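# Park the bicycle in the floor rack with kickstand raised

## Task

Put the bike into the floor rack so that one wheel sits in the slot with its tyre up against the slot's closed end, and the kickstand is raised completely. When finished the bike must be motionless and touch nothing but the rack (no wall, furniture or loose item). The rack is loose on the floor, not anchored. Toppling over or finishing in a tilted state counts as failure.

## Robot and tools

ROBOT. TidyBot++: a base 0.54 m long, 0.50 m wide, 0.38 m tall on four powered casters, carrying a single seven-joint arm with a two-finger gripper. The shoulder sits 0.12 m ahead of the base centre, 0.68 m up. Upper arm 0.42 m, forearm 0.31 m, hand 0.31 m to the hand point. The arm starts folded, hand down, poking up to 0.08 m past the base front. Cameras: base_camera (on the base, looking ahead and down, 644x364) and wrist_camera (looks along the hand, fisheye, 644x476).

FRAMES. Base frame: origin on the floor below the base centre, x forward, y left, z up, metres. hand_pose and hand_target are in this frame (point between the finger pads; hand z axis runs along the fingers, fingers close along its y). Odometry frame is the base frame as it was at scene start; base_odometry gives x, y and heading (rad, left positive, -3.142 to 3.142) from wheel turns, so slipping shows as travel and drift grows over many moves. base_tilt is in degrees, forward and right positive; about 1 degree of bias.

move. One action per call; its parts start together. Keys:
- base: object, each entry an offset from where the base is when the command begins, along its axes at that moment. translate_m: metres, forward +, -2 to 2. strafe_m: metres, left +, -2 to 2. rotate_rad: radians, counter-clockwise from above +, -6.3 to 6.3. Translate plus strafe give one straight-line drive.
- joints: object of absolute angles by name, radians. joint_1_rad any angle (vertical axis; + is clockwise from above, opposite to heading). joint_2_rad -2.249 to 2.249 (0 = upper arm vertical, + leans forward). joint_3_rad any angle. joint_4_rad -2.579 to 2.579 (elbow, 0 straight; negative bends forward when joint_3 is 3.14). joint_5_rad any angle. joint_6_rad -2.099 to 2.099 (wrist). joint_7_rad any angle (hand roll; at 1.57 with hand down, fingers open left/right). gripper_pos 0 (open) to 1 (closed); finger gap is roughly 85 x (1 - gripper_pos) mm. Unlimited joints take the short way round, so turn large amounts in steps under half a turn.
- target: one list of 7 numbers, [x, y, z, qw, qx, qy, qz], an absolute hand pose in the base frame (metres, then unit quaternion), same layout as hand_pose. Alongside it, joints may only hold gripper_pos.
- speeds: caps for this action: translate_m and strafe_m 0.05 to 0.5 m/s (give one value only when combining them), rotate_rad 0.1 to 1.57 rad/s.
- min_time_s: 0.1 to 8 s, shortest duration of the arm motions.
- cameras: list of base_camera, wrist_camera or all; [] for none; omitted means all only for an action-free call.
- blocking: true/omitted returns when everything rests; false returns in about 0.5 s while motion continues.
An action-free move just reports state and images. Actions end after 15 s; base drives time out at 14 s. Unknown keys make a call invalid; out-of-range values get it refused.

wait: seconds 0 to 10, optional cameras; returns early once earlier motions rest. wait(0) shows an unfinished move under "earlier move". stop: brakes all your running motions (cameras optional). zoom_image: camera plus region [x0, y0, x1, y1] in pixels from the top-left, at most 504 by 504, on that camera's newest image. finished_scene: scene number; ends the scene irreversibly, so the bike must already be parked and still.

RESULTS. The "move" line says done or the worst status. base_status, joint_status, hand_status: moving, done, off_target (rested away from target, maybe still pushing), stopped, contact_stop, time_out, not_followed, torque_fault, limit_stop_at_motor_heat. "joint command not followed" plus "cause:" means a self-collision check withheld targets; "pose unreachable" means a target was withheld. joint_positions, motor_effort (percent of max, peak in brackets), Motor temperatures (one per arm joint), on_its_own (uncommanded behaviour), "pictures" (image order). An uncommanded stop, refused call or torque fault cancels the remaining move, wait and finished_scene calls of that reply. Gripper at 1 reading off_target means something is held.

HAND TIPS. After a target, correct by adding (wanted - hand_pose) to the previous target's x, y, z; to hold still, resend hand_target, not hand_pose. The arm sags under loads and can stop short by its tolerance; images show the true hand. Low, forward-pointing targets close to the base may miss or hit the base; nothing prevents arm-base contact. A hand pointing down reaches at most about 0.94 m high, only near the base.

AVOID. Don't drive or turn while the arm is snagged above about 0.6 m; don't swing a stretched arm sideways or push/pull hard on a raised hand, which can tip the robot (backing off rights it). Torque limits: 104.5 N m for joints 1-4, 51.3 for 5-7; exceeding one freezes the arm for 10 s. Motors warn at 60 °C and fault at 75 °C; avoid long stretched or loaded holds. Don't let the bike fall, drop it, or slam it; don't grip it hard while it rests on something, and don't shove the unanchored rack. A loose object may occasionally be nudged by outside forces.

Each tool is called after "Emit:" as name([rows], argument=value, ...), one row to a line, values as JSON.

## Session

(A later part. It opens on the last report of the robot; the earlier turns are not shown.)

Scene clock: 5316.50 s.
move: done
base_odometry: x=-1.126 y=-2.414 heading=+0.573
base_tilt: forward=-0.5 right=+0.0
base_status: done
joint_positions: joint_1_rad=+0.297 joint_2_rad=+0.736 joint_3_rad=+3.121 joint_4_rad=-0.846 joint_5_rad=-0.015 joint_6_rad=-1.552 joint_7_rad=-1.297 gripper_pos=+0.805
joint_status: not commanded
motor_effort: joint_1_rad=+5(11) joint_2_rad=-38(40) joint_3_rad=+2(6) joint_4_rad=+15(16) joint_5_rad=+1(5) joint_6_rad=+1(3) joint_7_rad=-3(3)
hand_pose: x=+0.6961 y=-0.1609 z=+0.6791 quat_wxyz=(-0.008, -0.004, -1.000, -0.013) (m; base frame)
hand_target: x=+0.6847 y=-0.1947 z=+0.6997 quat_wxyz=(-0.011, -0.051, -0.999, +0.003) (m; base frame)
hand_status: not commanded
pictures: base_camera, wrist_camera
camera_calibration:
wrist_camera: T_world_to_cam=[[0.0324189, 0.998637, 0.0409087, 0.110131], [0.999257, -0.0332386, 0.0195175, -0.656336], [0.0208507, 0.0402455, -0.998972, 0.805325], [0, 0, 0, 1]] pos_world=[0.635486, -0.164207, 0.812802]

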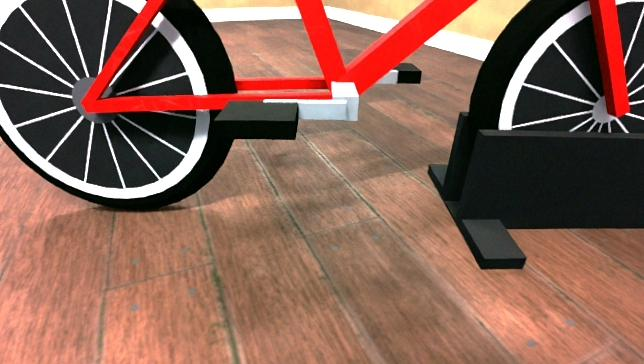

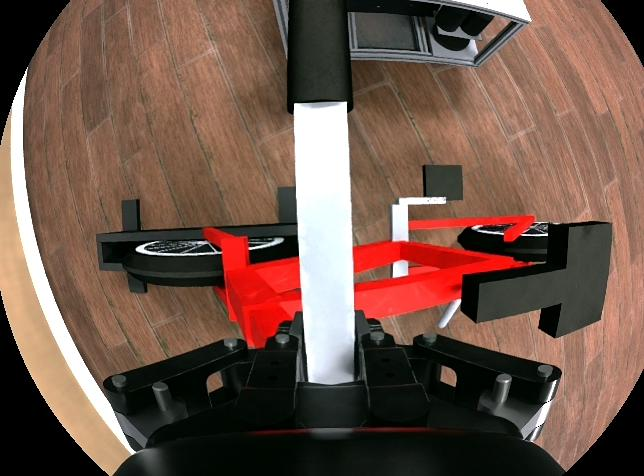

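Emit:
move(base={"strafe_m": -0.05, "translate_m": 0.001}, speeds={"strafe_m": 0.05}, cameras=["all"])

Emit:
zoom_image(camera="wrist_camera", region=[20, 200, 220, 320])

Scene clock: 5323.93 s.
move: done
base_odometry: x=-1.098 y=-2.456 heading=+0.573
base_tilt: forward=-0.4 right=+0.0
base_status: done
joint_positions: joint_1_rad=+0.299 joint_2_rad=+0.736 joint_3_rad=+3.121 joint_4_rad=-0.846 joint_5_rad=-0.015 joint_6_rad=-1.552 joint_7_rad=-1.297 gripper_pos=+0.805
joint_status: not commanded
motor_effort: joint_1_rad=+5(10) joint_2_rad=-40(40) joint_3_rad=+2(5) joint_4_rad=+15(16) joint_5_rad=+1(5) joint_6_rad=+0(2) joint_7_rad=-3(3)
hand_pose: x=+0.6957 y=-0.1619 z=+0.6791 quat_wxyz=(-0.007, -0.005, -1.000, -0.013) (m; base frame)
hand_target: x=+0.6847 y=-0.1947 z=+0.6997 quat_wxyz=(-0.011, -0.051, -0.999, +0.003) (m; base frame)
hand_status: not commanded
pictures: base_camera, wrist_camera
camera_calibration:
wrist_camera: T_world_to_cam=[[0.0341199, 0.998562, 0.0413445, 0.109592], [0.999205, -0.0349374, 0.0192149, -0.655967], [0.0206317, 0.040656, -0.99896, 0.805567], [0, 0, 0, 1]] pos_world=[0.635085, -0.165103, 0.812803]

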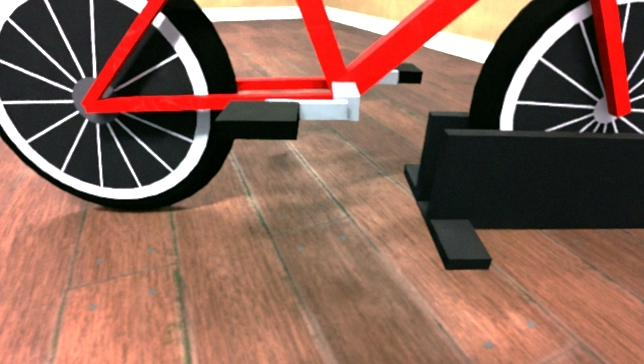

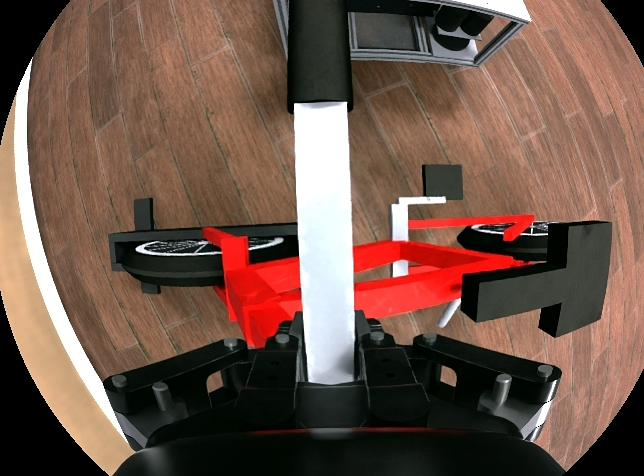

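Scaled by 2.520.

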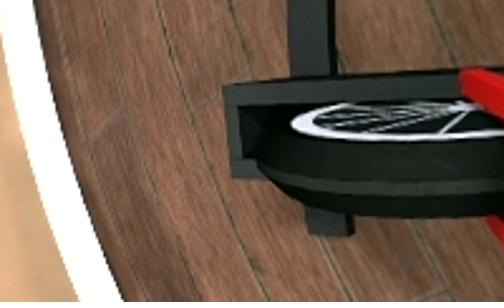

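Emit:
move(base={"strafe_m": -0.04, "translate_m": 0.001}, speeds={"strafe_m": 0.05}, cameras=["wrist_camera"])

Emit:
zoom_image(camera="wrist_camera", region=[20, 200, 220, 320])

Scene clock: 5334.50 s.
move: done
base_odometry: x=-1.075 y=-2.489 heading=+0.573
base_tilt: forward=-0.4 right=+0.0
base_status: done
joint_positions: joint_1_rad=+0.301 joint_2_rad=+0.736 joint_3_rad=+3.121 joint_4_rad=-0.846 joint_5_rad=-0.015 joint_6_rad=-1.553 joint_7_rad=-1.297 gripper_pos=+0.805
joint_status: not commanded
motor_effort: joint_1_rad=+5(10) joint_2_rad=-39(40) joint_3_rad=+2(5) joint_4_rad=+15(16) joint_5_rad=+1(5) joint_6_rad=+0(2) joint_7_rad=-3(3)
hand_pose: x=+0.6955 y=-0.1626 z=+0.6791 quat_wxyz=(-0.007, -0.006, -1.000, -0.013) (m; base frame)
hand_target: x=+0.6847 y=-0.1947 z=+0.6997 quat_wxyz=(-0.011, -0.051, -0.999, +0.003) (m; base frame)
hand_status: not commanded
pictures: wrist_camera
camera_calibration:
wrist_camera: T_world_to_cam=[[0.0355184, 0.998508, 0.0414796, 0.109284], [0.999156, -0.0363365, 0.0191377, -0.655931], [0.0206164, 0.0407649, -0.998956, 0.805724], [0, 0, 0, 1]] pos_world=[0.634885, -0.165801, 0.812903]

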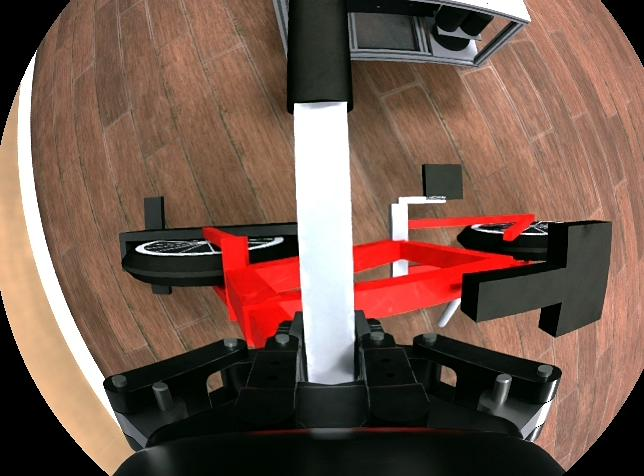

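Scaled by 2.520.

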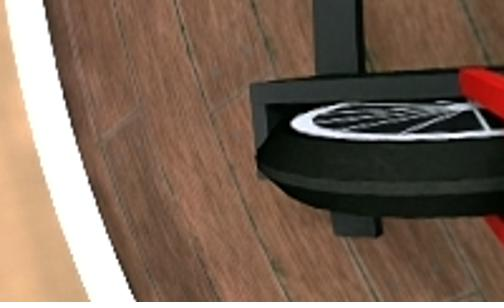

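Emit:
move(base={"strafe_m": -0.02}, speeds={"strafe_m": 0.05}, cameras=["wrist_camera"])

Scene clock: 5384.50 s.
move: done
base_odometry: x=-1.065 y=-2.505 heading=+0.574
base_tilt: forward=-0.5 right=+0.0
base_status: done
joint_positions: joint_1_rad=+0.301 joint_2_rad=+0.736 joint_3_rad=+3.120 joint_4_rad=-0.846 joint_5_rad=-0.015 joint_6_rad=-1.553 joint_7_rad=-1.297 gripper_pos=+0.805
joint_status: not commanded
motor_effort: joint_1_rad=+5(9) joint_2_rad=-39(40) joint_3_rad=+2(5) joint_4_rad=+15(16) joint_5_rad=+1(5) joint_6_rad=+0(2) joint_7_rad=-3(3)
hand_pose: x=+0.6955 y=-0.1626 z=+0.6792 quat_wxyz=(-0.007, -0.006, -1.000, -0.013) (m; base frame)
hand_target: x=+0.6847 y=-0.1947 z=+0.6997 quat_wxyz=(-0.011, -0.051, -0.999, +0.003) (m; base frame)
hand_status: not commanded
pictures: wrist_camera
camera_calibration:
wrist_camera: T_world_to_cam=[[0.0360152, 0.998485, 0.0415955, 0.10877], [0.999137, -0.0368389, 0.0192075, -0.656055], [0.0207108, 0.0408678, -0.99895, 0.805672], [0, 0, 0, 1]] pos_world=[0.634885, -0.1657, 0.812903]

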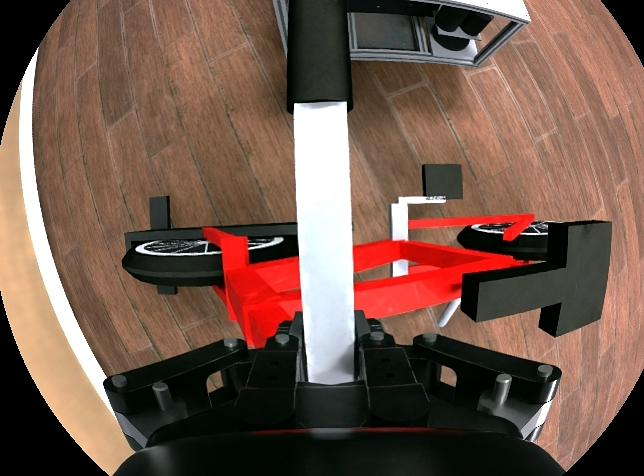

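Emit:
zoom_image(camera="wrist_camera", region=[100, 180, 320, 320])

Scaled by 2.291.

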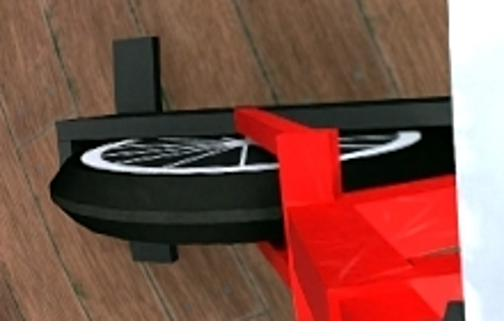

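Emit:
move(base={"strafe_m": -0.01}, speeds={"strafe_m": 0.05}, cameras=["wrist_camera"])

Emit:
zoom_image(camera="wrist_camera", region=[100, 180, 320, 320])

Scene clock: 5412.97 s.
move: done
base_odometry: x=-1.059 y=-2.514 heading=+0.574
base_tilt: forward=-0.4 right=+0.0
base_status: done
joint_positions: joint_1_rad=+0.299 joint_2_rad=+0.736 joint_3_rad=+3.120 joint_4_rad=-0.846 joint_5_rad=-0.015 joint_6_rad=-1.553 joint_7_rad=-1.298 gripper_pos=+0.805
joint_status: not commanded
motor_effort: joint_1_rad=+6(10) joint_2_rad=-40(40) joint_3_rad=+2(5) joint_4_rad=+15(16) joint_5_rad=+1(5) joint_6_rad=+0(3) joint_7_rad=-3(3)
hand_pose: x=+0.6957 y=-0.1614 z=+0.6792 quat_wxyz=(-0.007, -0.005, -1.000, -0.013) (m; base frame)
hand_target: x=+0.6847 y=-0.1947 z=+0.6997 quat_wxyz=(-0.011, -0.051, -0.999, +0.003) (m; base frame)
hand_status: not commanded
pictures: wrist_camera
camera_calibration:
wrist_camera: T_world_to_cam=[[0.0346214, 0.998528, 0.0417493, 0.10853], [0.999192, -0.0354378, 0.0189742, -0.655932], [0.0204258, 0.0410587, -0.998948, 0.805836], [0, 0, 0, 1]] pos_world=[0.635185, -0.164702, 0.812903]

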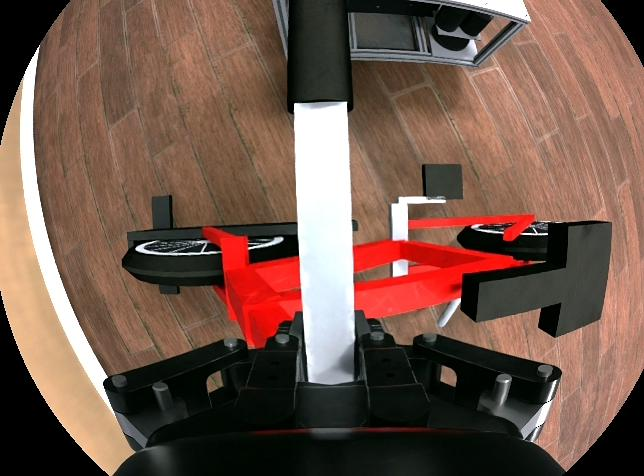

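Scaled by 2.291.

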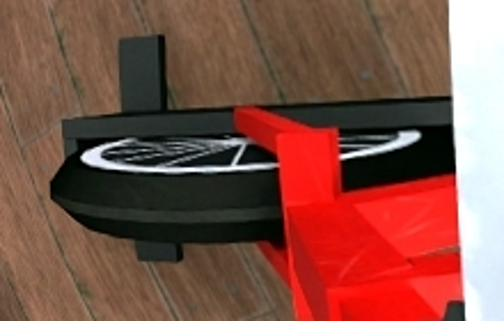

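Emit:
move(base={"strafe_m": -0.01}, speeds={"strafe_m": 0.05}, cameras=["wrist_camera"])

Emit:
zoom_image(camera="wrist_camera", region=[100, 180, 320, 320])

Scene clock: 5425.30 s.
move: done
base_odometry: x=-1.054 y=-2.522 heading=+0.574
base_tilt: forward=-0.5 right=+0.0
base_status: done
joint_positions: joint_1_rad=+0.300 joint_2_rad=+0.736 joint_3_rad=+3.120 joint_4_rad=-0.846 joint_5_rad=-0.015 joint_6_rad=-1.553 joint_7_rad=-1.298 gripper_pos=+0.805
joint_status: not commanded
motor_effort: joint_1_rad=+6(11) joint_2_rad=-40(40) joint_3_rad=+2(6) joint_4_rad=+16(16) joint_5_rad=+1(5) joint_6_rad=+0(2) joint_7_rad=-3(3)
hand_pose: x=+0.6955 y=-0.1619 z=+0.6792 quat_wxyz=(-0.007, -0.006, -1.000, -0.013) (m; base frame)
hand_target: x=+0.6847 y=-0.1947 z=+0.6997 quat_wxyz=(-0.011, -0.051, -0.999, +0.003) (m; base frame)
hand_status: not commanded
pictures: wrist_camera
camera_calibration:
wrist_camera: T_world_to_cam=[[0.035522, 0.998487, 0.0419643, 0.108182], [0.999164, -0.0363328, 0.0187195, -0.655669], [0.0202158, 0.0412643, -0.998944, 0.806021], [0, 0, 0, 1]] pos_world=[0.634984, -0.1651, 0.812903]

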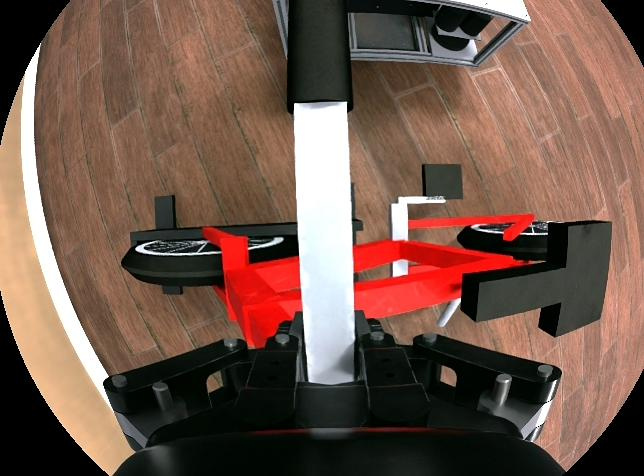

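Scaled by 2.291.

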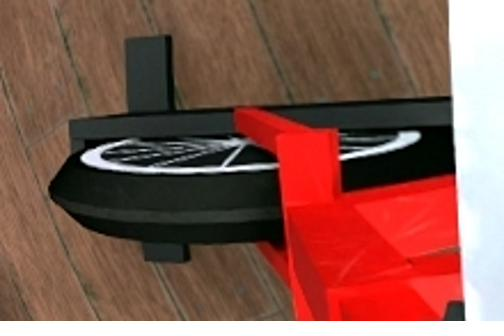

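Emit:
move(base={"strafe_m": -0.01}, speeds={"strafe_m": 0.05}, cameras=["wrist_camera"])

Emit:
zoom_image(camera="wrist_camera", region=[100, 180, 320, 320])

Scene clock: 5442.13 s.
move: done
base_odometry: x=-1.048 y=-2.530 heading=+0.574
base_tilt: forward=-0.5 right=+0.0
base_status: done
joint_positions: joint_1_rad=+0.299 joint_2_rad=+0.736 joint_3_rad=+3.120 joint_4_rad=-0.846 joint_5_rad=-0.015 joint_6_rad=-1.553 joint_7_rad=-1.298 gripper_pos=+0.805
joint_status: not commanded
motor_effort: joint_1_rad=+5(11) joint_2_rad=-40(40) joint_3_rad=+2(5) joint_4_rad=+15(16) joint_5_rad=+1(5) joint_6_rad=+0(3) joint_7_rad=-3(3)
hand_pose: x=+0.6955 y=-0.1617 z=+0.6792 quat_wxyz=(-0.007, -0.005, -1.000, -0.013) (m; base frame)
hand_target: x=+0.6847 y=-0.1947 z=+0.6997 quat_wxyz=(-0.011, -0.051, -0.999, +0.003) (m; base frame)
hand_status: not commanded
pictures: wrist_camera
camera_calibration:
wrist_camera: T_world_to_cam=[[0.0352245, 0.998494, 0.0420532, 0.108096], [0.999177, -0.0360333, 0.0186317, -0.655551], [0.020119, 0.0413623, -0.998942, 0.806188], [0, 0, 0, 1]] pos_world=[0.634984, -0.164901, 0.813003]

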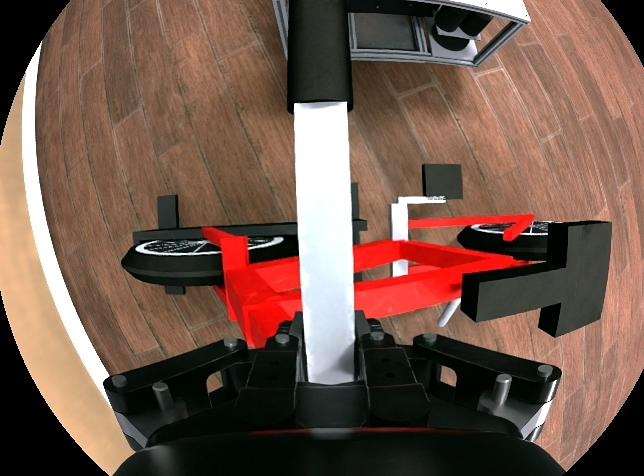

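Scaled by 2.291.

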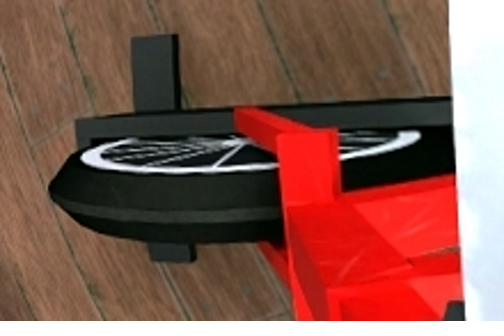

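Emit:
move(base={"strafe_m": -0.01}, speeds={"strafe_m": 0.05}, cameras=["wrist_camera"])

Emit:
zoom_image(camera="wrist_camera", region=[100, 180, 320, 320])

Scene clock: 5449.30 s.
move: done
base_odometry: x=-1.043 y=-2.539 heading=+0.575
base_tilt: forward=-0.5 right=+0.0
base_status: done
joint_positions: joint_1_rad=+0.300 joint_2_rad=+0.736 joint_3_rad=+3.120 joint_4_rad=-0.846 joint_5_rad=-0.015 joint_6_rad=-1.553 joint_7_rad=-1.298 gripper_pos=+0.805
joint_status: not commanded
motor_effort: joint_1_rad=+5(11) joint_2_rad=-40(40) joint_3_rad=+2(5) joint_4_rad=+16(16) joint_5_rad=+1(5) joint_6_rad=+0(2) joint_7_rad=-3(3)
hand_pose: x=+0.6954 y=-0.1619 z=+0.6792 quat_wxyz=(-0.007, -0.006, -1.000, -0.013) (m; base frame)
hand_target: x=+0.6847 y=-0.1947 z=+0.6997 quat_wxyz=(-0.011, -0.051, -0.999, +0.003) (m; base frame)
hand_status: not commanded
pictures: wrist_camera
camera_calibration:
wrist_camera: T_world_to_cam=[[0.0357256, 0.998472, 0.0421653, 0.107985], [0.999159, -0.0365358, 0.0186013, -0.655509], [0.0201134, 0.0414653, -0.998937, 0.80622], [0, 0, 0, 1]] pos_world=[0.634884, -0.1652, 0.813003]

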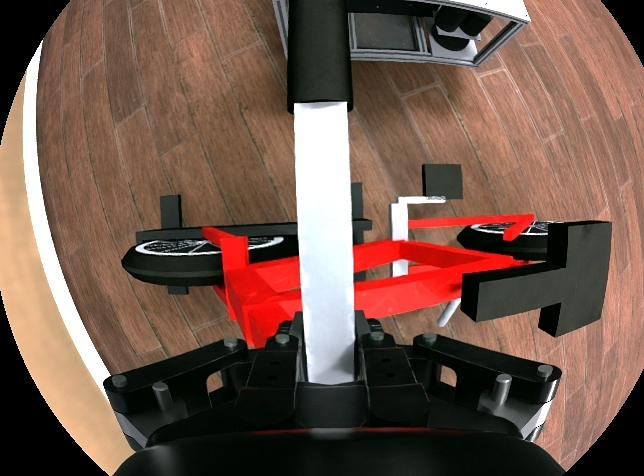

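Scaled by 2.291.

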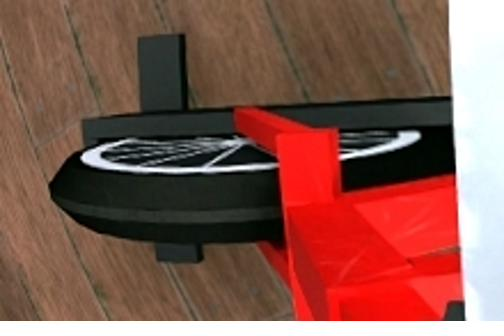

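Emit:
move(base={"strafe_m": -0.01}, speeds={"strafe_m": 0.05}, cameras=["wrist_camera"])

Emit:
zoom_image(camera="wrist_camera", region=[100, 180, 320, 320])

Scene clock: 5455.33 s.
move: done
base_odometry: x=-1.037 y=-2.547 heading=+0.575
base_tilt: forward=-0.4 right=+0.0
base_status: done
joint_positions: joint_1_rad=+0.288 joint_2_rad=+0.736 joint_3_rad=+3.119 joint_4_rad=-0.846 joint_5_rad=-0.016 joint_6_rad=-1.555 joint_7_rad=-1.301 gripper_pos=+0.805
joint_status: not commanded
motor_effort: joint_1_rad=+8(11) joint_2_rad=-39(40) joint_3_rad=+3(5) joint_4_rad=+16(17) joint_5_rad=+3(6) joint_6_rad=+2(3) joint_7_rad=-1(3)
hand_pose: x=+0.6970 y=-0.1542 z=+0.6792 quat_wxyz=(-0.007, -0.001, -1.000, -0.015) (m; base frame)
hand_target: x=+0.6847 y=-0.1947 z=+0.6997 quat_wxyz=(-0.011, -0.051, -0.999, +0.003) (m; base frame)
hand_status: not commanded
pictures: wrist_camera
camera_calibration:
wrist_camera: T_world_to_cam=[[0.026514, 0.998658, 0.0444952, 0.105045], [0.999473, -0.0273163, 0.0175215, -0.654921], [0.0187134, 0.0440072, -0.998856, 0.807127], [0, 0, 0, 1]] pos_world=[0.636687, -0.158314, 0.813004]

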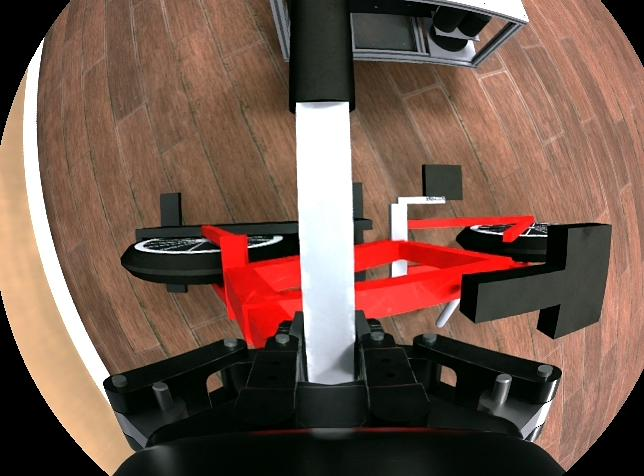

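Scaled by 2.291.

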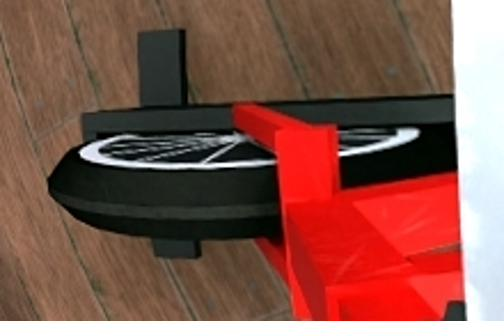

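Emit:
move(base={"strafe_m": -0.006}, speeds={"strafe_m": 0.05}, cameras=["base_camera", "wrist_camera"])

Emit:
zoom_image(camera="wrist_camera", region=[100, 180, 320, 320])

Scene clock: 5489.17 s.
move: done
base_odometry: x=-1.034 y=-2.552 heading=+0.575
base_tilt: forward=-0.5 right=+0.0
base_status: done
joint_positions: joint_1_rad=+0.282 joint_2_rad=+0.736 joint_3_rad=+3.117 joint_4_rad=-0.846 joint_5_rad=-0.018 joint_6_rad=-1.556 joint_7_rad=-1.305 gripper_pos=+0.805
joint_status: not commanded
motor_effort: joint_1_rad=+8(11) joint_2_rad=-38(40) joint_3_rad=+4(6) joint_4_rad=+16(17) joint_5_rad=+4(7) joint_6_rad=+3(4) joint_7_rad=+0(1)
hand_pose: x=+0.6980 y=-0.1491 z=+0.6793 quat_wxyz=(-0.006, +0.001, -1.000, -0.016) (m; base frame)
hand_target: x=+0.6847 y=-0.1947 z=+0.6997 quat_wxyz=(-0.011, -0.051, -0.999, +0.003) (m; base frame)
hand_status: not commanded
pictures: base_camera, wrist_camera
camera_calibration:
wrist_camera: T_world_to_cam=[[0.0223429, 0.998593, 0.0480889, 0.100451], [0.999582, -0.0231966, 0.0172677, -0.655035], [0.0183589, 0.047683, -0.998694, 0.807678], [0, 0, 0, 1]] pos_world=[0.637688, -0.154017, 0.813103]

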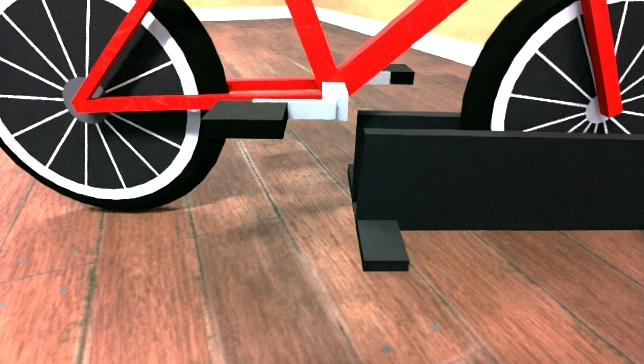

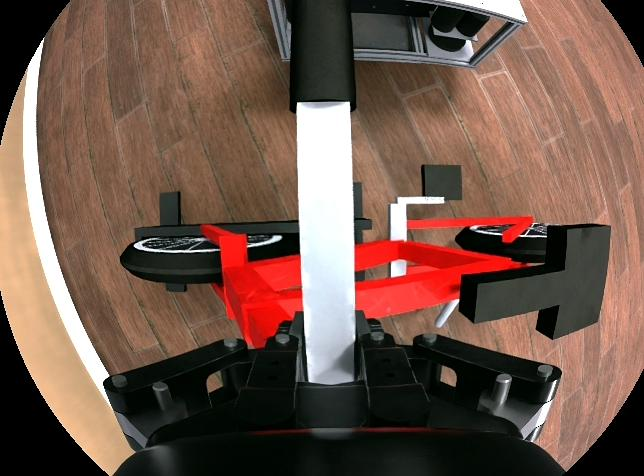

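Scaled by 2.291.

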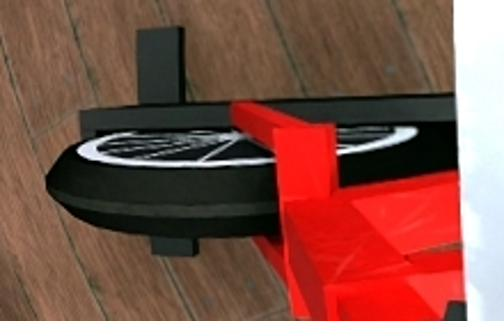

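Emit:
move(joints={"gripper_pos": 0.74}, cameras=["base_camera", "wrist_camera"])

Scene clock: 5492.93 s.
move: done
base_odometry: x=-1.034 y=-2.552 heading=+0.575
base_tilt: forward=-0.5 right=+0.0
base_status: not commanded
joint_positions: joint_1_rad=+0.288 joint_2_rad=+0.736 joint_3_rad=+3.117 joint_4_rad=-0.845 joint_5_rad=-0.023 joint_6_rad=-1.556 joint_7_rad=-1.305 gripper_pos=+0.740
joint_status: all done
motor_effort: joint_1_rad=+6(10) joint_2_rad=-37(40) joint_3_rad=+4(5) joint_4_rad=+14(16) joint_5_rad=+7(8) joint_6_rad=+0(3) joint_7_rad=+0(0)
hand_pose: x=+0.6976 y=-0.1510 z=+0.6794 quat_wxyz=(-0.007, -0.002, -1.000, -0.019) (m; base frame)
hand_target: x=+0.6847 y=-0.1947 z=+0.6997 quat_wxyz=(-0.011, -0.051, -0.999, +0.003) (m; base frame)
hand_status: not commanded
pictures: base_camera, wrist_camera
camera_calibration:
wrist_camera: T_world_to_cam=[[0.0280482, 0.998212, 0.0527749, 0.0950413], [0.999405, -0.0290648, 0.0185957, -0.656365], [0.0200964, 0.0522219, -0.998433, 0.807173], [0, 0, 0, 1]] pos_world=[0.637088, -0.156101, 0.813099]

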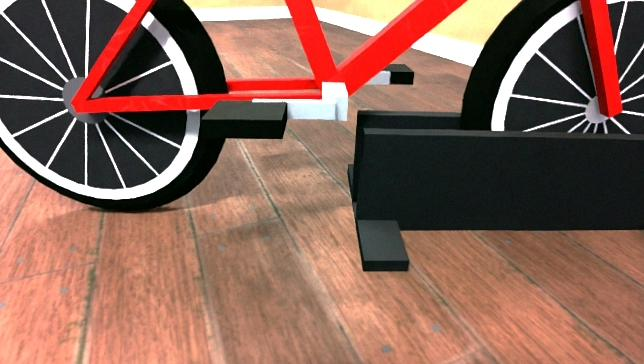

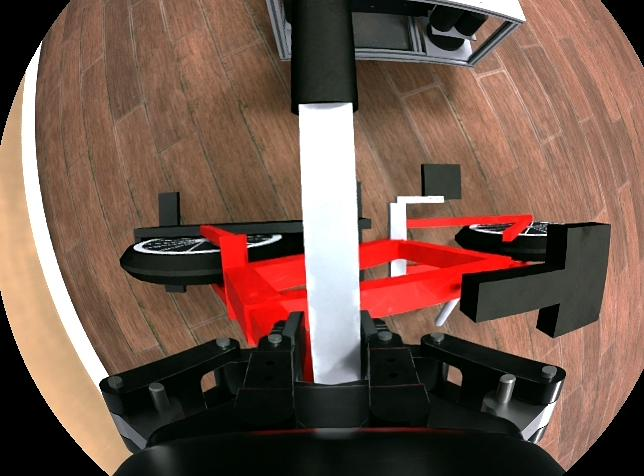

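Emit:
move(joints={"gripper_pos": 0.5}, cameras=["wrist_camera"])

Emit:
move(joints={"gripper_pos": 0.0}, cameras=["wrist_camera", "base_camera"])

Scene clock: 5501.07 s.
move: done
base_odometry: x=-1.034 y=-2.552 heading=+0.575
base_tilt: forward=-0.4 right=+0.0
base_status: not commanded
joint_positions: joint_1_rad=+0.305 joint_2_rad=+0.736 joint_3_rad=+3.117 joint_4_rad=-0.845 joint_5_rad=-0.023 joint_6_rad=-1.556 joint_7_rad=-1.305 gripper_pos=+0.500
joint_status: all done
motor_effort: joint_1_rad=+4(6) joint_2_rad=-37(39) joint_3_rad=+1(3) joint_4_rad=+15(16) joint_5_rad=+4(6) joint_6_rad=+0(2) joint_7_rad=+0(1)
hand_pose: x=+0.6950 y=-0.1605 z=+0.6794 quat_wxyz=(-0.007, -0.010, -1.000, -0.019) (m; base frame)
hand_target: x=+0.6847 y=-0.1947 z=+0.6997 quat_wxyz=(-0.011, -0.051, -0.999, +0.003) (m; base frame)
hand_status: not commanded
pictures: wrist_camera
camera_calibration:
wrist_camera: T_world_to_cam=[[0.0445306, 0.997611, 0.0528149, 0.0930798], [0.998791, -0.0455603, 0.0184554, -0.656223], [0.0208176, 0.0519292, -0.998434, 0.807168], [0, 0, 0, 1]] pos_world=[0.634481, -0.164671, 0.813099]

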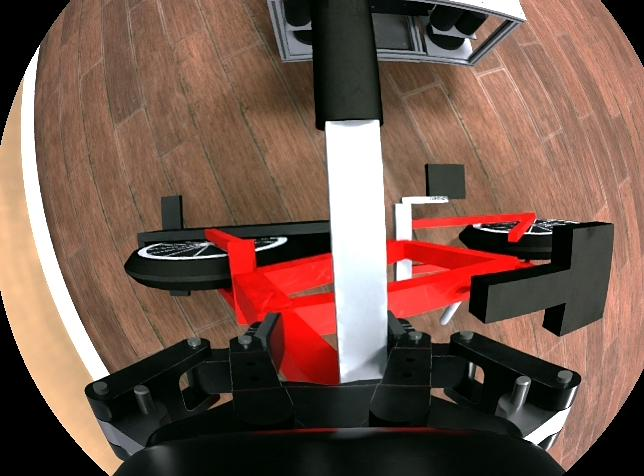

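Scene clock: 5501.90 s.
move: done
base_odometry: x=-1.034 y=-2.552 heading=+0.575
base_tilt: forward=-0.5 right=+0.0
base_status: not commanded
joint_positions: joint_1_rad=+0.330 joint_2_rad=+0.736 joint_3_rad=+3.124 joint_4_rad=-0.845 joint_5_rad=-0.023 joint_6_rad=-1.556 joint_7_rad=-1.305 gripper_pos=+0.000
joint_status: all done
motor_effort: joint_1_rad=+0(3) joint_2_rad=-36(37) joint_3_rad=-1(1) joint_4_rad=+14(14) joint_5_rad=+1(3) joint_6_rad=+0(1) joint_7_rad=+0(1)
hand_pose: x=+0.6899 y=-0.1780 z=+0.6793 quat_wxyz=(-0.007, -0.025, -1.000, -0.016) (m; base frame)
hand_target: x=+0.6847 y=-0.1947 z=+0.6997 quat_wxyz=(-0.011, -0.051, -0.999, +0.003) (m; base frame)
hand_status: not commanded
pictures: base_camera, wrist_camera
camera_calibration:
wrist_camera: T_world_to_cam=[[0.0748944, 0.996032, 0.0480671, 0.092681], [0.996975, -0.0757962, 0.017218, -0.655179], [0.0207929, 0.0466321, -0.998696, 0.80733], [0, 0, 0, 1]] pos_world=[0.629469, -0.179621, 0.813103]

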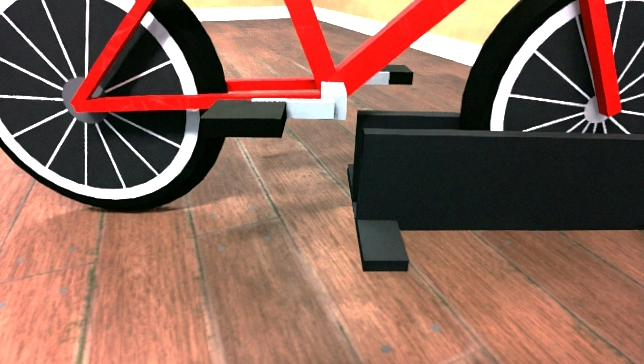

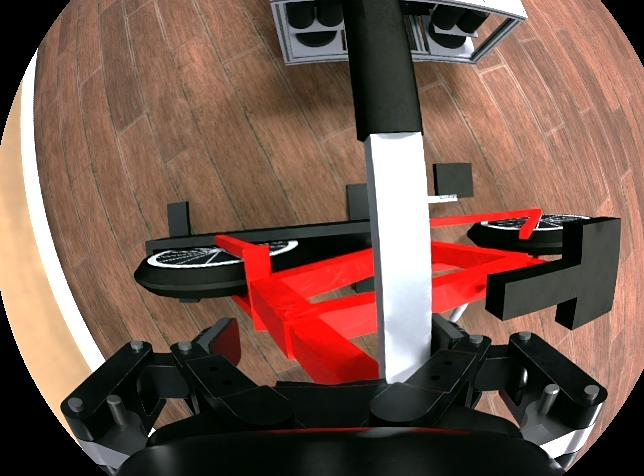

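Emit:
move(joints={"joint_1_rad": 0.275, "joint_2_rad": 0.72, "joint_3_rad": 3.14, "joint_4_rad": -0.81, "joint_5_rad": 0.0, "joint_6_rad": -1.59, "joint_7_rad": -1.34}, min_time_s=2, cameras=["wrist_camera"])

Scene clock: 5523.47 s.
move: done
base_odometry: x=-1.034 y=-2.552 heading=+0.575
base_tilt: forward=-0.5 right=+0.0
base_status: not commanded
joint_positions: joint_1_rad=+0.286 joint_2_rad=+0.736 joint_3_rad=+3.124 joint_4_rad=-0.845 joint_5_rad=-0.023 joint_6_rad=-1.556 joint_7_rad=-1.305 gripper_pos=+0.000
joint_status: all done
motor_effort: joint_1_rad=+0(2) joint_2_rad=-36(37) joint_3_rad=-1(2) joint_4_rad=+14(15) joint_5_rad=+1(2) joint_6_rad=+0(1) joint_7_rad=+0(1)
hand_pose: x=+0.6972 y=-0.1528 z=+0.6793 quat_wxyz=(-0.007, -0.003, -1.000, -0.016) (m; base frame)
hand_target: x=+0.6953 y=-0.1605 z=+0.6997 quat_wxyz=(-0.011, -0.022, -1.000, +0.002) (m; base frame)
hand_status: not commanded
pictures: wrist_camera
camera_calibration:
wrist_camera: T_world_to_cam=[[0.0311361, 0.998362, 0.0480085, 0.0979776], [0.999339, -0.0319964, 0.0172553, -0.655521], [0.0187632, 0.0474395, -0.998698, 0.807547], [0, 0, 0, 1]] pos_world=[0.636885, -0.157101, 0.813103]

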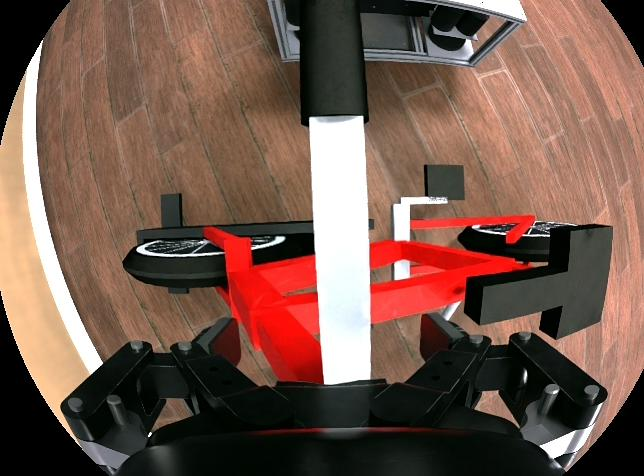

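Centered now. Raise the hand.

Emit:
move(joints={"joint_1_rad": 0.285, "joint_2_rad": 0.77, "joint_3_rad": 3.14, "joint_4_rad": -0.45, "joint_5_rad": 0.0, "joint_6_rad": -1.91, "joint_7_rad": -1.34}, min_time_s=4, cameras=["wrist_camera", "base_camera"])

Scene clock: 5531.77 s.
move: done
base_odometry: x=-1.034 y=-2.552 heading=+0.575
base_tilt: forward=-0.5 right=+0.0
base_status: not commanded
joint_positions: joint_1_rad=+0.286 joint_2_rad=+0.736 joint_3_rad=+3.124 joint_4_rad=-0.489 joint_5_rad=-0.023 joint_6_rad=-1.844 joint_7_rad=-1.305 gripper_pos=+0.000
joint_status: all done
motor_effort: joint_1_rad=-1(2) joint_2_rad=-36(37) joint_3_rad=-1(2) joint_4_rad=+13(15) joint_5_rad=+0(2) joint_6_rad=+1(2) joint_7_rad=+0(1)
hand_pose: x=+0.6993 y=-0.1550 z=+0.7898 quat_wxyz=(-0.039, +0.000, -0.999, -0.007) (m; base frame)
hand_target: x=+0.6874 y=-0.1645 z=+0.7806 quat_wxyz=(-0.006, -0.027, -1.000, +0.001) (m; base frame)
hand_status: not commanded
pictures: base_camera, wrist_camera
camera_calibration:
wrist_camera: T_world_to_cam=[[0.0229568, 0.999274, 0.0304089, 0.114589], [0.99622, -0.0254143, 0.0830621, -0.708355], [0.0837746, 0.0283871, -0.99608, 0.867543], [0, 0, 0, 1]] pos_world=[0.630369, -0.157135, 0.919495]

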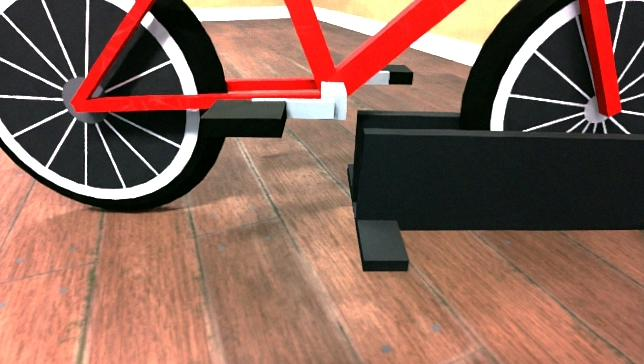

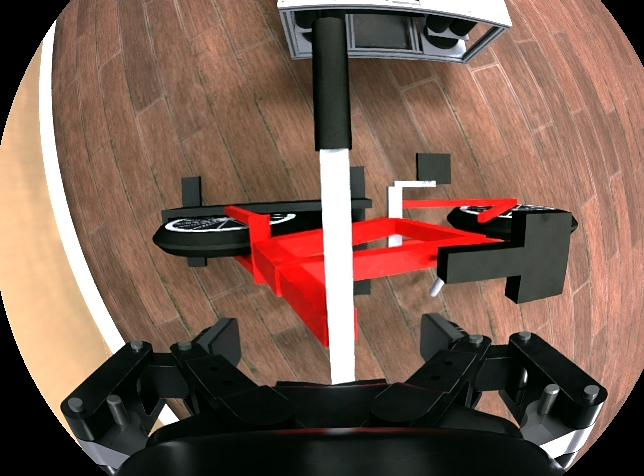

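Emit:
move(joints={"joint_1_rad": 0.285, "joint_2_rad": 0.2, "joint_3_rad": 3.14, "joint_4_rad": -1.2, "joint_5_rad": 0.0, "joint_6_rad": -1.74, "joint_7_rad": -1.34}, min_time_s=4, cameras=["wrist_camera"])

Scene clock: 5546.10 s.
move: done
base_odometry: x=-1.034 y=-2.552 heading=+0.575
base_tilt: forward=-0.5 right=+0.0
base_status: not commanded
joint_positions: joint_1_rad=+0.286 joint_2_rad=+0.221 joint_3_rad=+3.124 joint_4_rad=-1.169 joint_5_rad=-0.023 joint_6_rad=-1.805 joint_7_rad=-1.305 gripper_pos=+0.000
joint_status: all done
motor_effort: joint_1_rad=+0(2) joint_2_rad=-22(37) joint_3_rad=+0(1) joint_4_rad=+13(15) joint_5_rad=+1(2) joint_6_rad=+0(2) joint_7_rad=+0(1)
hand_pose: x=+0.4918 y=-0.0946 z=+0.8381 quat_wxyz=(+0.022, +0.001, -1.000, -0.020) (m; base frame)
hand_target: x=+0.4975 y=-0.1089 z=+0.8363 quat_wxyz=(-0.001, -0.026, -1.000, +0.000) (m; base frame)
hand_status: not commanded
pictures: wrist_camera
camera_calibration:
wrist_camera: T_world_to_cam=[[0.0238236, 0.998275, 0.0536693, 0.0374363], [0.998941, -0.0216573, -0.0405902, -0.401552], [-0.0393578, 0.0545795, -0.997733, 0.995672], [0, 0, 0, 1]] pos_world=[0.439423, -0.100412, 0.975107]

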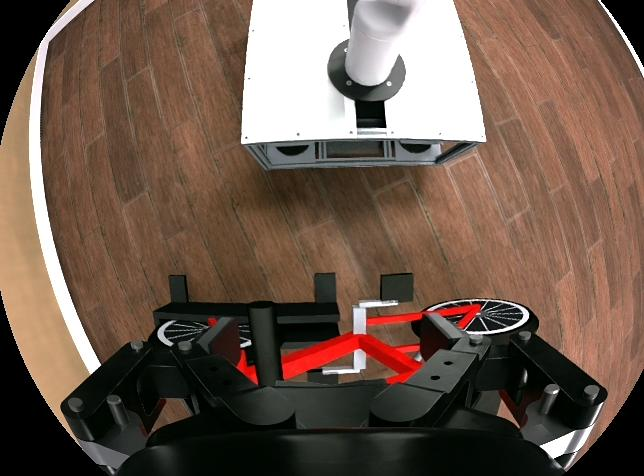

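Emit:
move(joints={"joint_1_rad": 1.1, "joint_7_rad": 1.6}, min_time_s=4)

Emit:
move(joints={"joint_1_rad": 1.1, "joint_2_rad": 0.47, "joint_3_rad": 3.14, "joint_4_rad": -1.0, "joint_5_rad": 0.0, "joint_6_rad": -1.66, "joint_7_rad": 1.7}, min_time_s=3, cameras=["wrist_camera"])

Scene clock: 5610.23 s.
move: done
base_odometry: x=-1.034 y=-2.552 heading=+0.575
base_tilt: forward=-0.5 right=+0.0
base_status: not commanded
joint_positions: joint_1_rad=+1.093 joint_2_rad=+0.221 joint_3_rad=+3.125 joint_4_rad=-1.169 joint_5_rad=-0.023 joint_6_rad=-1.805 joint_7_rad=+1.557 gripper_pos=+0.000
joint_status: all done
motor_effort: joint_1_rad=+0(2) joint_2_rad=-21(22) joint_3_rad=+0(1) joint_4_rad=+13(14) joint_5_rad=+0(1) joint_6_rad=+0(1) joint_7_rad=+0(1)
hand_pose: x=+0.3080 y=-0.3351 z=+0.8381 quat_wxyz=(-0.025, +0.856, -0.517, -0.016) (m; base frame)
hand_target: x=+0.2994 y=-0.3502 z=+0.8363 quat_wxyz=(+0.000, +0.860, -0.510, +0.001) (m; base frame)
hand_status: not commanded
pictures: none

Scene clock: 5613.53 s.
move: done
base_odometry: x=-1.034 y=-2.552 heading=+0.575
base_tilt: forward=-0.5 right=+0.0
base_status: not commanded
joint_positions: joint_1_rad=+1.093 joint_2_rad=+0.430 joint_3_rad=+3.125 joint_4_rad=-1.040 joint_5_rad=-0.023 joint_6_rad=-1.725 joint_7_rad=+1.657 gripper_pos=+0.000
joint_status: all done
motor_effort: joint_1_rad=+0(3) joint_2_rad=-27(29) joint_3_rad=+0(1) joint_4_rad=+13(15) joint_5_rad=+1(2) joint_6_rad=+0(1) joint_7_rad=+1(1)
hand_pose: x=+0.3486 y=-0.4116 z=+0.7853 quat_wxyz=(-0.027, +0.880, -0.474, -0.014) (m; base frame)
hand_target: x=+0.3507 y=-0.4508 z=+0.7773 quat_wxyz=(+0.003, +0.885, -0.466, +0.005) (m; base frame)
hand_status: not commanded
pictures: wrist_camera
camera_calibration:
wrist_camera: T_world_to_cam=[[-0.848662, -0.528638, -0.0177474, 0.0919786], [-0.528727, 0.846904, 0.0565757, 0.546264], [-0.0148777, 0.0573971, -0.998241, 0.947706], [0, 0, 0, 1]] pos_world=[0.380983, -0.468406, 0.916766]

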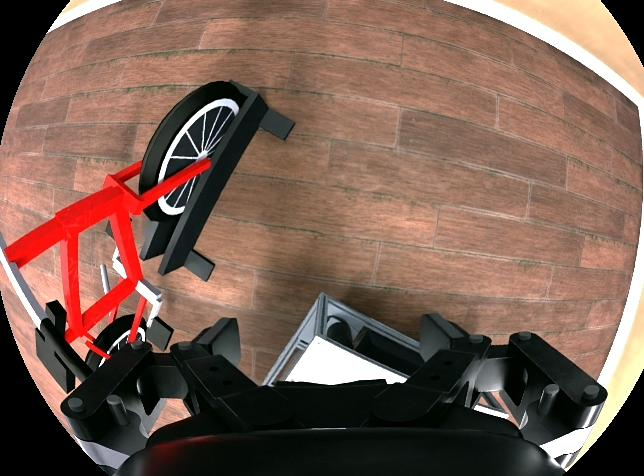

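Emit:
zoom_image(camera="wrist_camera", region=[130, 70, 300, 190])

Scaled by 2.965.

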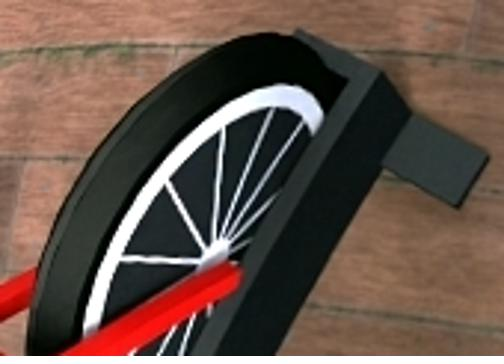

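Emit:
move(joints={"joint_1_rad": 1.1, "joint_2_rad": -0.34, "joint_3_rad": 3.14, "joint_4_rad": -1.8, "joint_5_rad": 0.0, "joint_6_rad": -1.05, "joint_7_rad": 1.57}, min_time_s=3)

Emit:
move(joints={"joint_1_rad": 0.0}, min_time_s=3, cameras=["wrist_camera", "base_camera"])

Scene clock: 5628.83 s.
move: done
base_odometry: x=-1.034 y=-2.552 heading=+0.575
base_tilt: forward=-0.5 right=+0.0
base_status: not commanded
joint_positions: joint_1_rad=+1.093 joint_2_rad=-0.327 joint_3_rad=+3.126 joint_4_rad=-1.766 joint_5_rad=-0.023 joint_6_rad=-1.127 joint_7_rad=+1.613 gripper_pos=+0.000
joint_status: all done
motor_effort: joint_1_rad=-1(2) joint_2_rad=-7(30) joint_3_rad=+0(1) joint_4_rad=+17(17) joint_5_rad=+1(2) joint_6_rad=+5(6) joint_7_rad=+0(2)
hand_pose: x=+0.2902 y=-0.3003 z=+0.8601 quat_wxyz=(+0.143, +0.833, -0.476, +0.245) (m; base frame)
hand_target: x=+0.2822 y=-0.3163 z=+0.8620 quat_wxyz=(+0.162, +0.811, -0.496, +0.265) (m; base frame)
hand_status: not commanded
pictures: none

Scene clock: 5632.13 s.
move: done
base_odometry: x=-1.034 y=-2.552 heading=+0.575
base_tilt: forward=-0.5 right=+0.0
base_status: not commanded
joint_positions: joint_1_rad=+0.011 joint_2_rad=-0.327 joint_3_rad=+3.126 joint_4_rad=-1.766 joint_5_rad=-0.023 joint_6_rad=-1.126 joint_7_rad=+1.613 gripper_pos=+0.000
joint_status: all done
motor_effort: joint_1_rad=+0(2) joint_2_rad=-7(7) joint_3_rad=+0(1) joint_4_rad=+16(17) joint_5_rad=+1(1) joint_6_rad=+4(6) joint_7_rad=+0(1)
hand_pose: x=+0.4649 y=+0.0101 z=+0.8603 quat_wxyz=(-0.004, +0.959, +0.021, +0.284) (m; base frame)
hand_target: x=+0.4749 y=+0.0020 z=+0.8620 quat_wxyz=(+0.000, +0.951, +0.000, +0.311) (m; base frame)
hand_status: not commanded
pictures: base_camera, wrist_camera
camera_calibration:
wrist_camera: T_world_to_cam=[[0.0129938, -0.999906, 0.00435878, 0.0000353948], [-0.841226, -0.013288, -0.540521, 0.914074], [0.540528, 0.00335671, -0.841319, 0.607552], [0, 0, 0, 1]] pos_world=[0.440543, 0.0101422, 1.00522]

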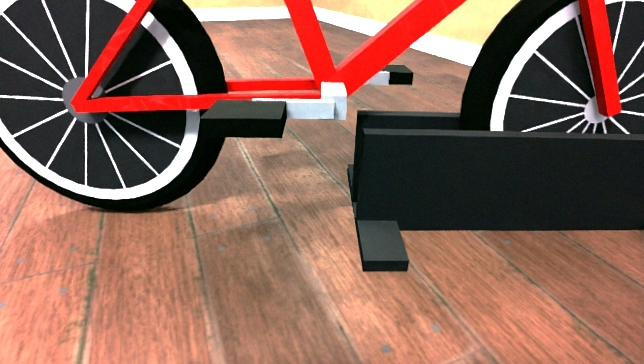

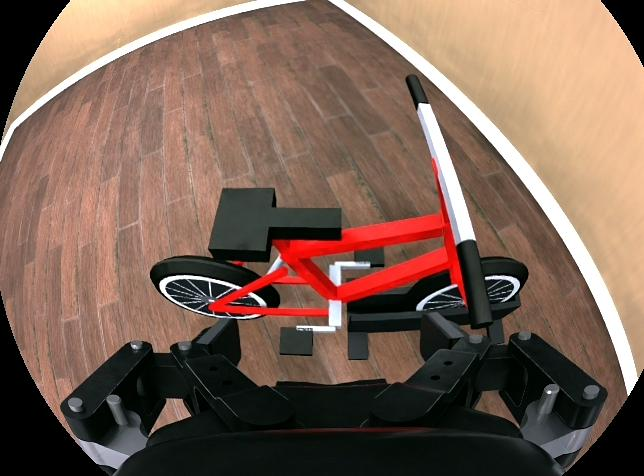

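Emit:
move(base={"strafe_m": 1.05}, speeds={"strafe_m": 0.25})

Emit:
move(base={"translate_m": 1.5}, speeds={"translate_m": 0.25}, cameras=["wrist_camera", "base_camera"])

Scene clock: 5652.33 s.
move: done
base_odometry: x=-1.605 y=-1.670 heading=+0.575
base_tilt: forward=-0.5 right=+0.0
base_status: done
joint_positions: joint_1_rad=+0.008 joint_2_rad=-0.329 joint_3_rad=+3.132 joint_4_rad=-1.767 joint_5_rad=-0.023 joint_6_rad=-1.125 joint_7_rad=+1.613 gripper_pos=+0.000
joint_status: not commanded
motor_effort: joint_1_rad=+0(1) joint_2_rad=-7(8) joint_3_rad=+0(2) joint_4_rad=+16(17) joint_5_rad=+1(2) joint_6_rad=+6(6) joint_7_rad=+0(1)
hand_pose: x=+0.4648 y=+0.0087 z=+0.8610 quat_wxyz=(-0.004, +0.958, +0.019, +0.285) (m; base frame)
hand_target: x=+0.4749 y=+0.0020 z=+0.8620 quat_wxyz=(+0.000, +0.951, +0.000, +0.311) (m; base frame)
hand_status: not commanded
pictures: none

Scene clock: 5659.13 s.
move: done
base_odometry: x=-0.346 y=-0.855 heading=+0.575
base_tilt: forward=-0.5 right=+0.0
base_status: done
joint_positions: joint_1_rad=+0.008 joint_2_rad=-0.335 joint_3_rad=+3.132 joint_4_rad=-1.768 joint_5_rad=-0.023 joint_6_rad=-1.121 joint_7_rad=+1.613 gripper_pos=+0.000
joint_status: not commanded
motor_effort: joint_1_rad=+1(1) joint_2_rad=-6(9) joint_3_rad=+0(1) joint_4_rad=+16(17) joint_5_rad=+1(1) joint_6_rad=+5(6) joint_7_rad=+0(1)
hand_pose: x=+0.4647 y=+0.0087 z=+0.8637 quat_wxyz=(-0.004, +0.957, +0.019, +0.290) (m; base frame)
hand_target: x=+0.4749 y=+0.0020 z=+0.8620 quat_wxyz=(+0.000, +0.951, +0.000, +0.311) (m; base frame)
hand_status: not commanded
pictures: base_camera, wrist_camera
camera_calibration:
wrist_camera: T_world_to_cam=[[0.00994803, -0.999948, 0.00233637, 0.0018172], [-0.834294, -0.00958798, -0.551236, 0.921686], [0.55123, 0.00353449, -0.834346, 0.599377], [0, 0, 0, 1]] pos_world=[0.438545, 0.00853572, 1.00815]

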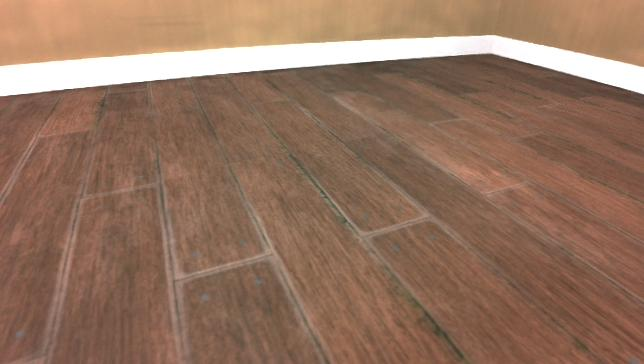

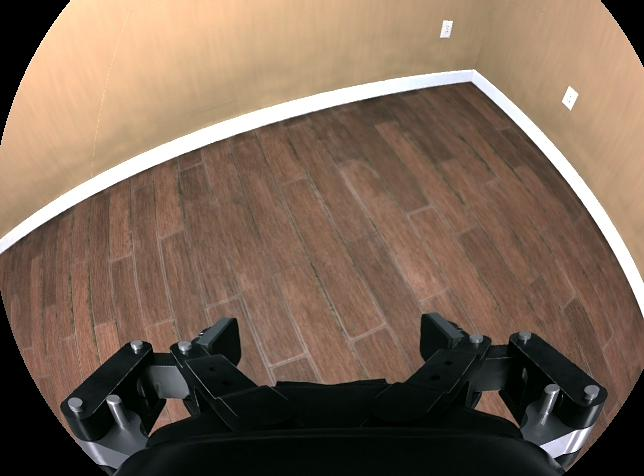

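Emit:
move(base={"rotate_rad": -2.25}, speeds={"rotate_rad": 0.6}, cameras=["wrist_camera", "base_camera"])

Scene clock: 5669.07 s.
move: done
base_odometry: x=-0.346 y=-0.855 heading=-1.675
base_tilt: forward=-0.5 right=+0.0
base_status: done
joint_positions: joint_1_rad=+0.006 joint_2_rad=-0.335 joint_3_rad=+3.133 joint_4_rad=-1.768 joint_5_rad=-0.023 joint_6_rad=-1.121 joint_7_rad=+1.612 gripper_pos=+0.000
joint_status: not commanded
motor_effort: joint_1_rad=+0(2) joint_2_rad=-6(7) joint_3_rad=+0(2) joint_4_rad=+17(17) joint_5_rad=+1(2) joint_6_rad=+5(6) joint_7_rad=+0(1)
hand_pose: x=+0.4647 y=+0.0092 z=+0.8637 quat_wxyz=(-0.004, +0.957, +0.020, +0.290) (m; base frame)
hand_target: x=+0.4749 y=+0.0020 z=+0.8620 quat_wxyz=(+0.000, +0.951, +0.000, +0.311) (m; base frame)
hand_status: not commanded
pictures: base_camera, wrist_camera
camera_calibration:
wrist_camera: T_world_to_cam=[[0.0113067, -0.999934, 0.00226791, 0.00169313], [-0.834239, -0.0106835, -0.5513, 0.921739], [0.551288, 0.00434142, -0.834304, 0.599301], [0, 0, 0, 1]] pos_world=[0.438544, 0.00893863, 1.00815]

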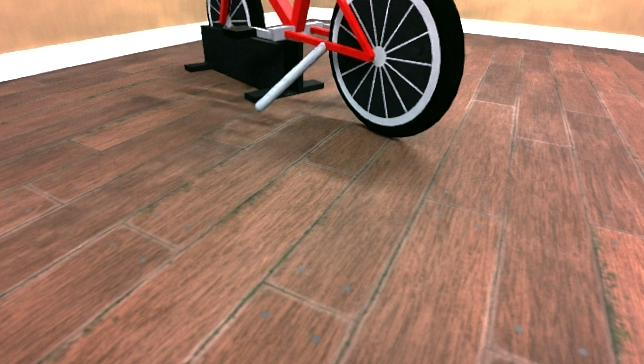

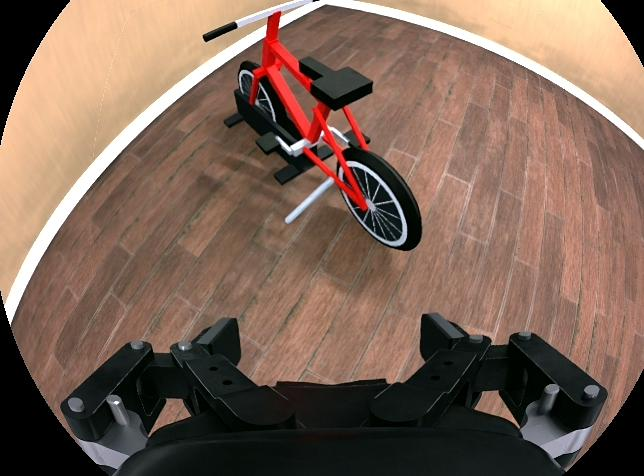

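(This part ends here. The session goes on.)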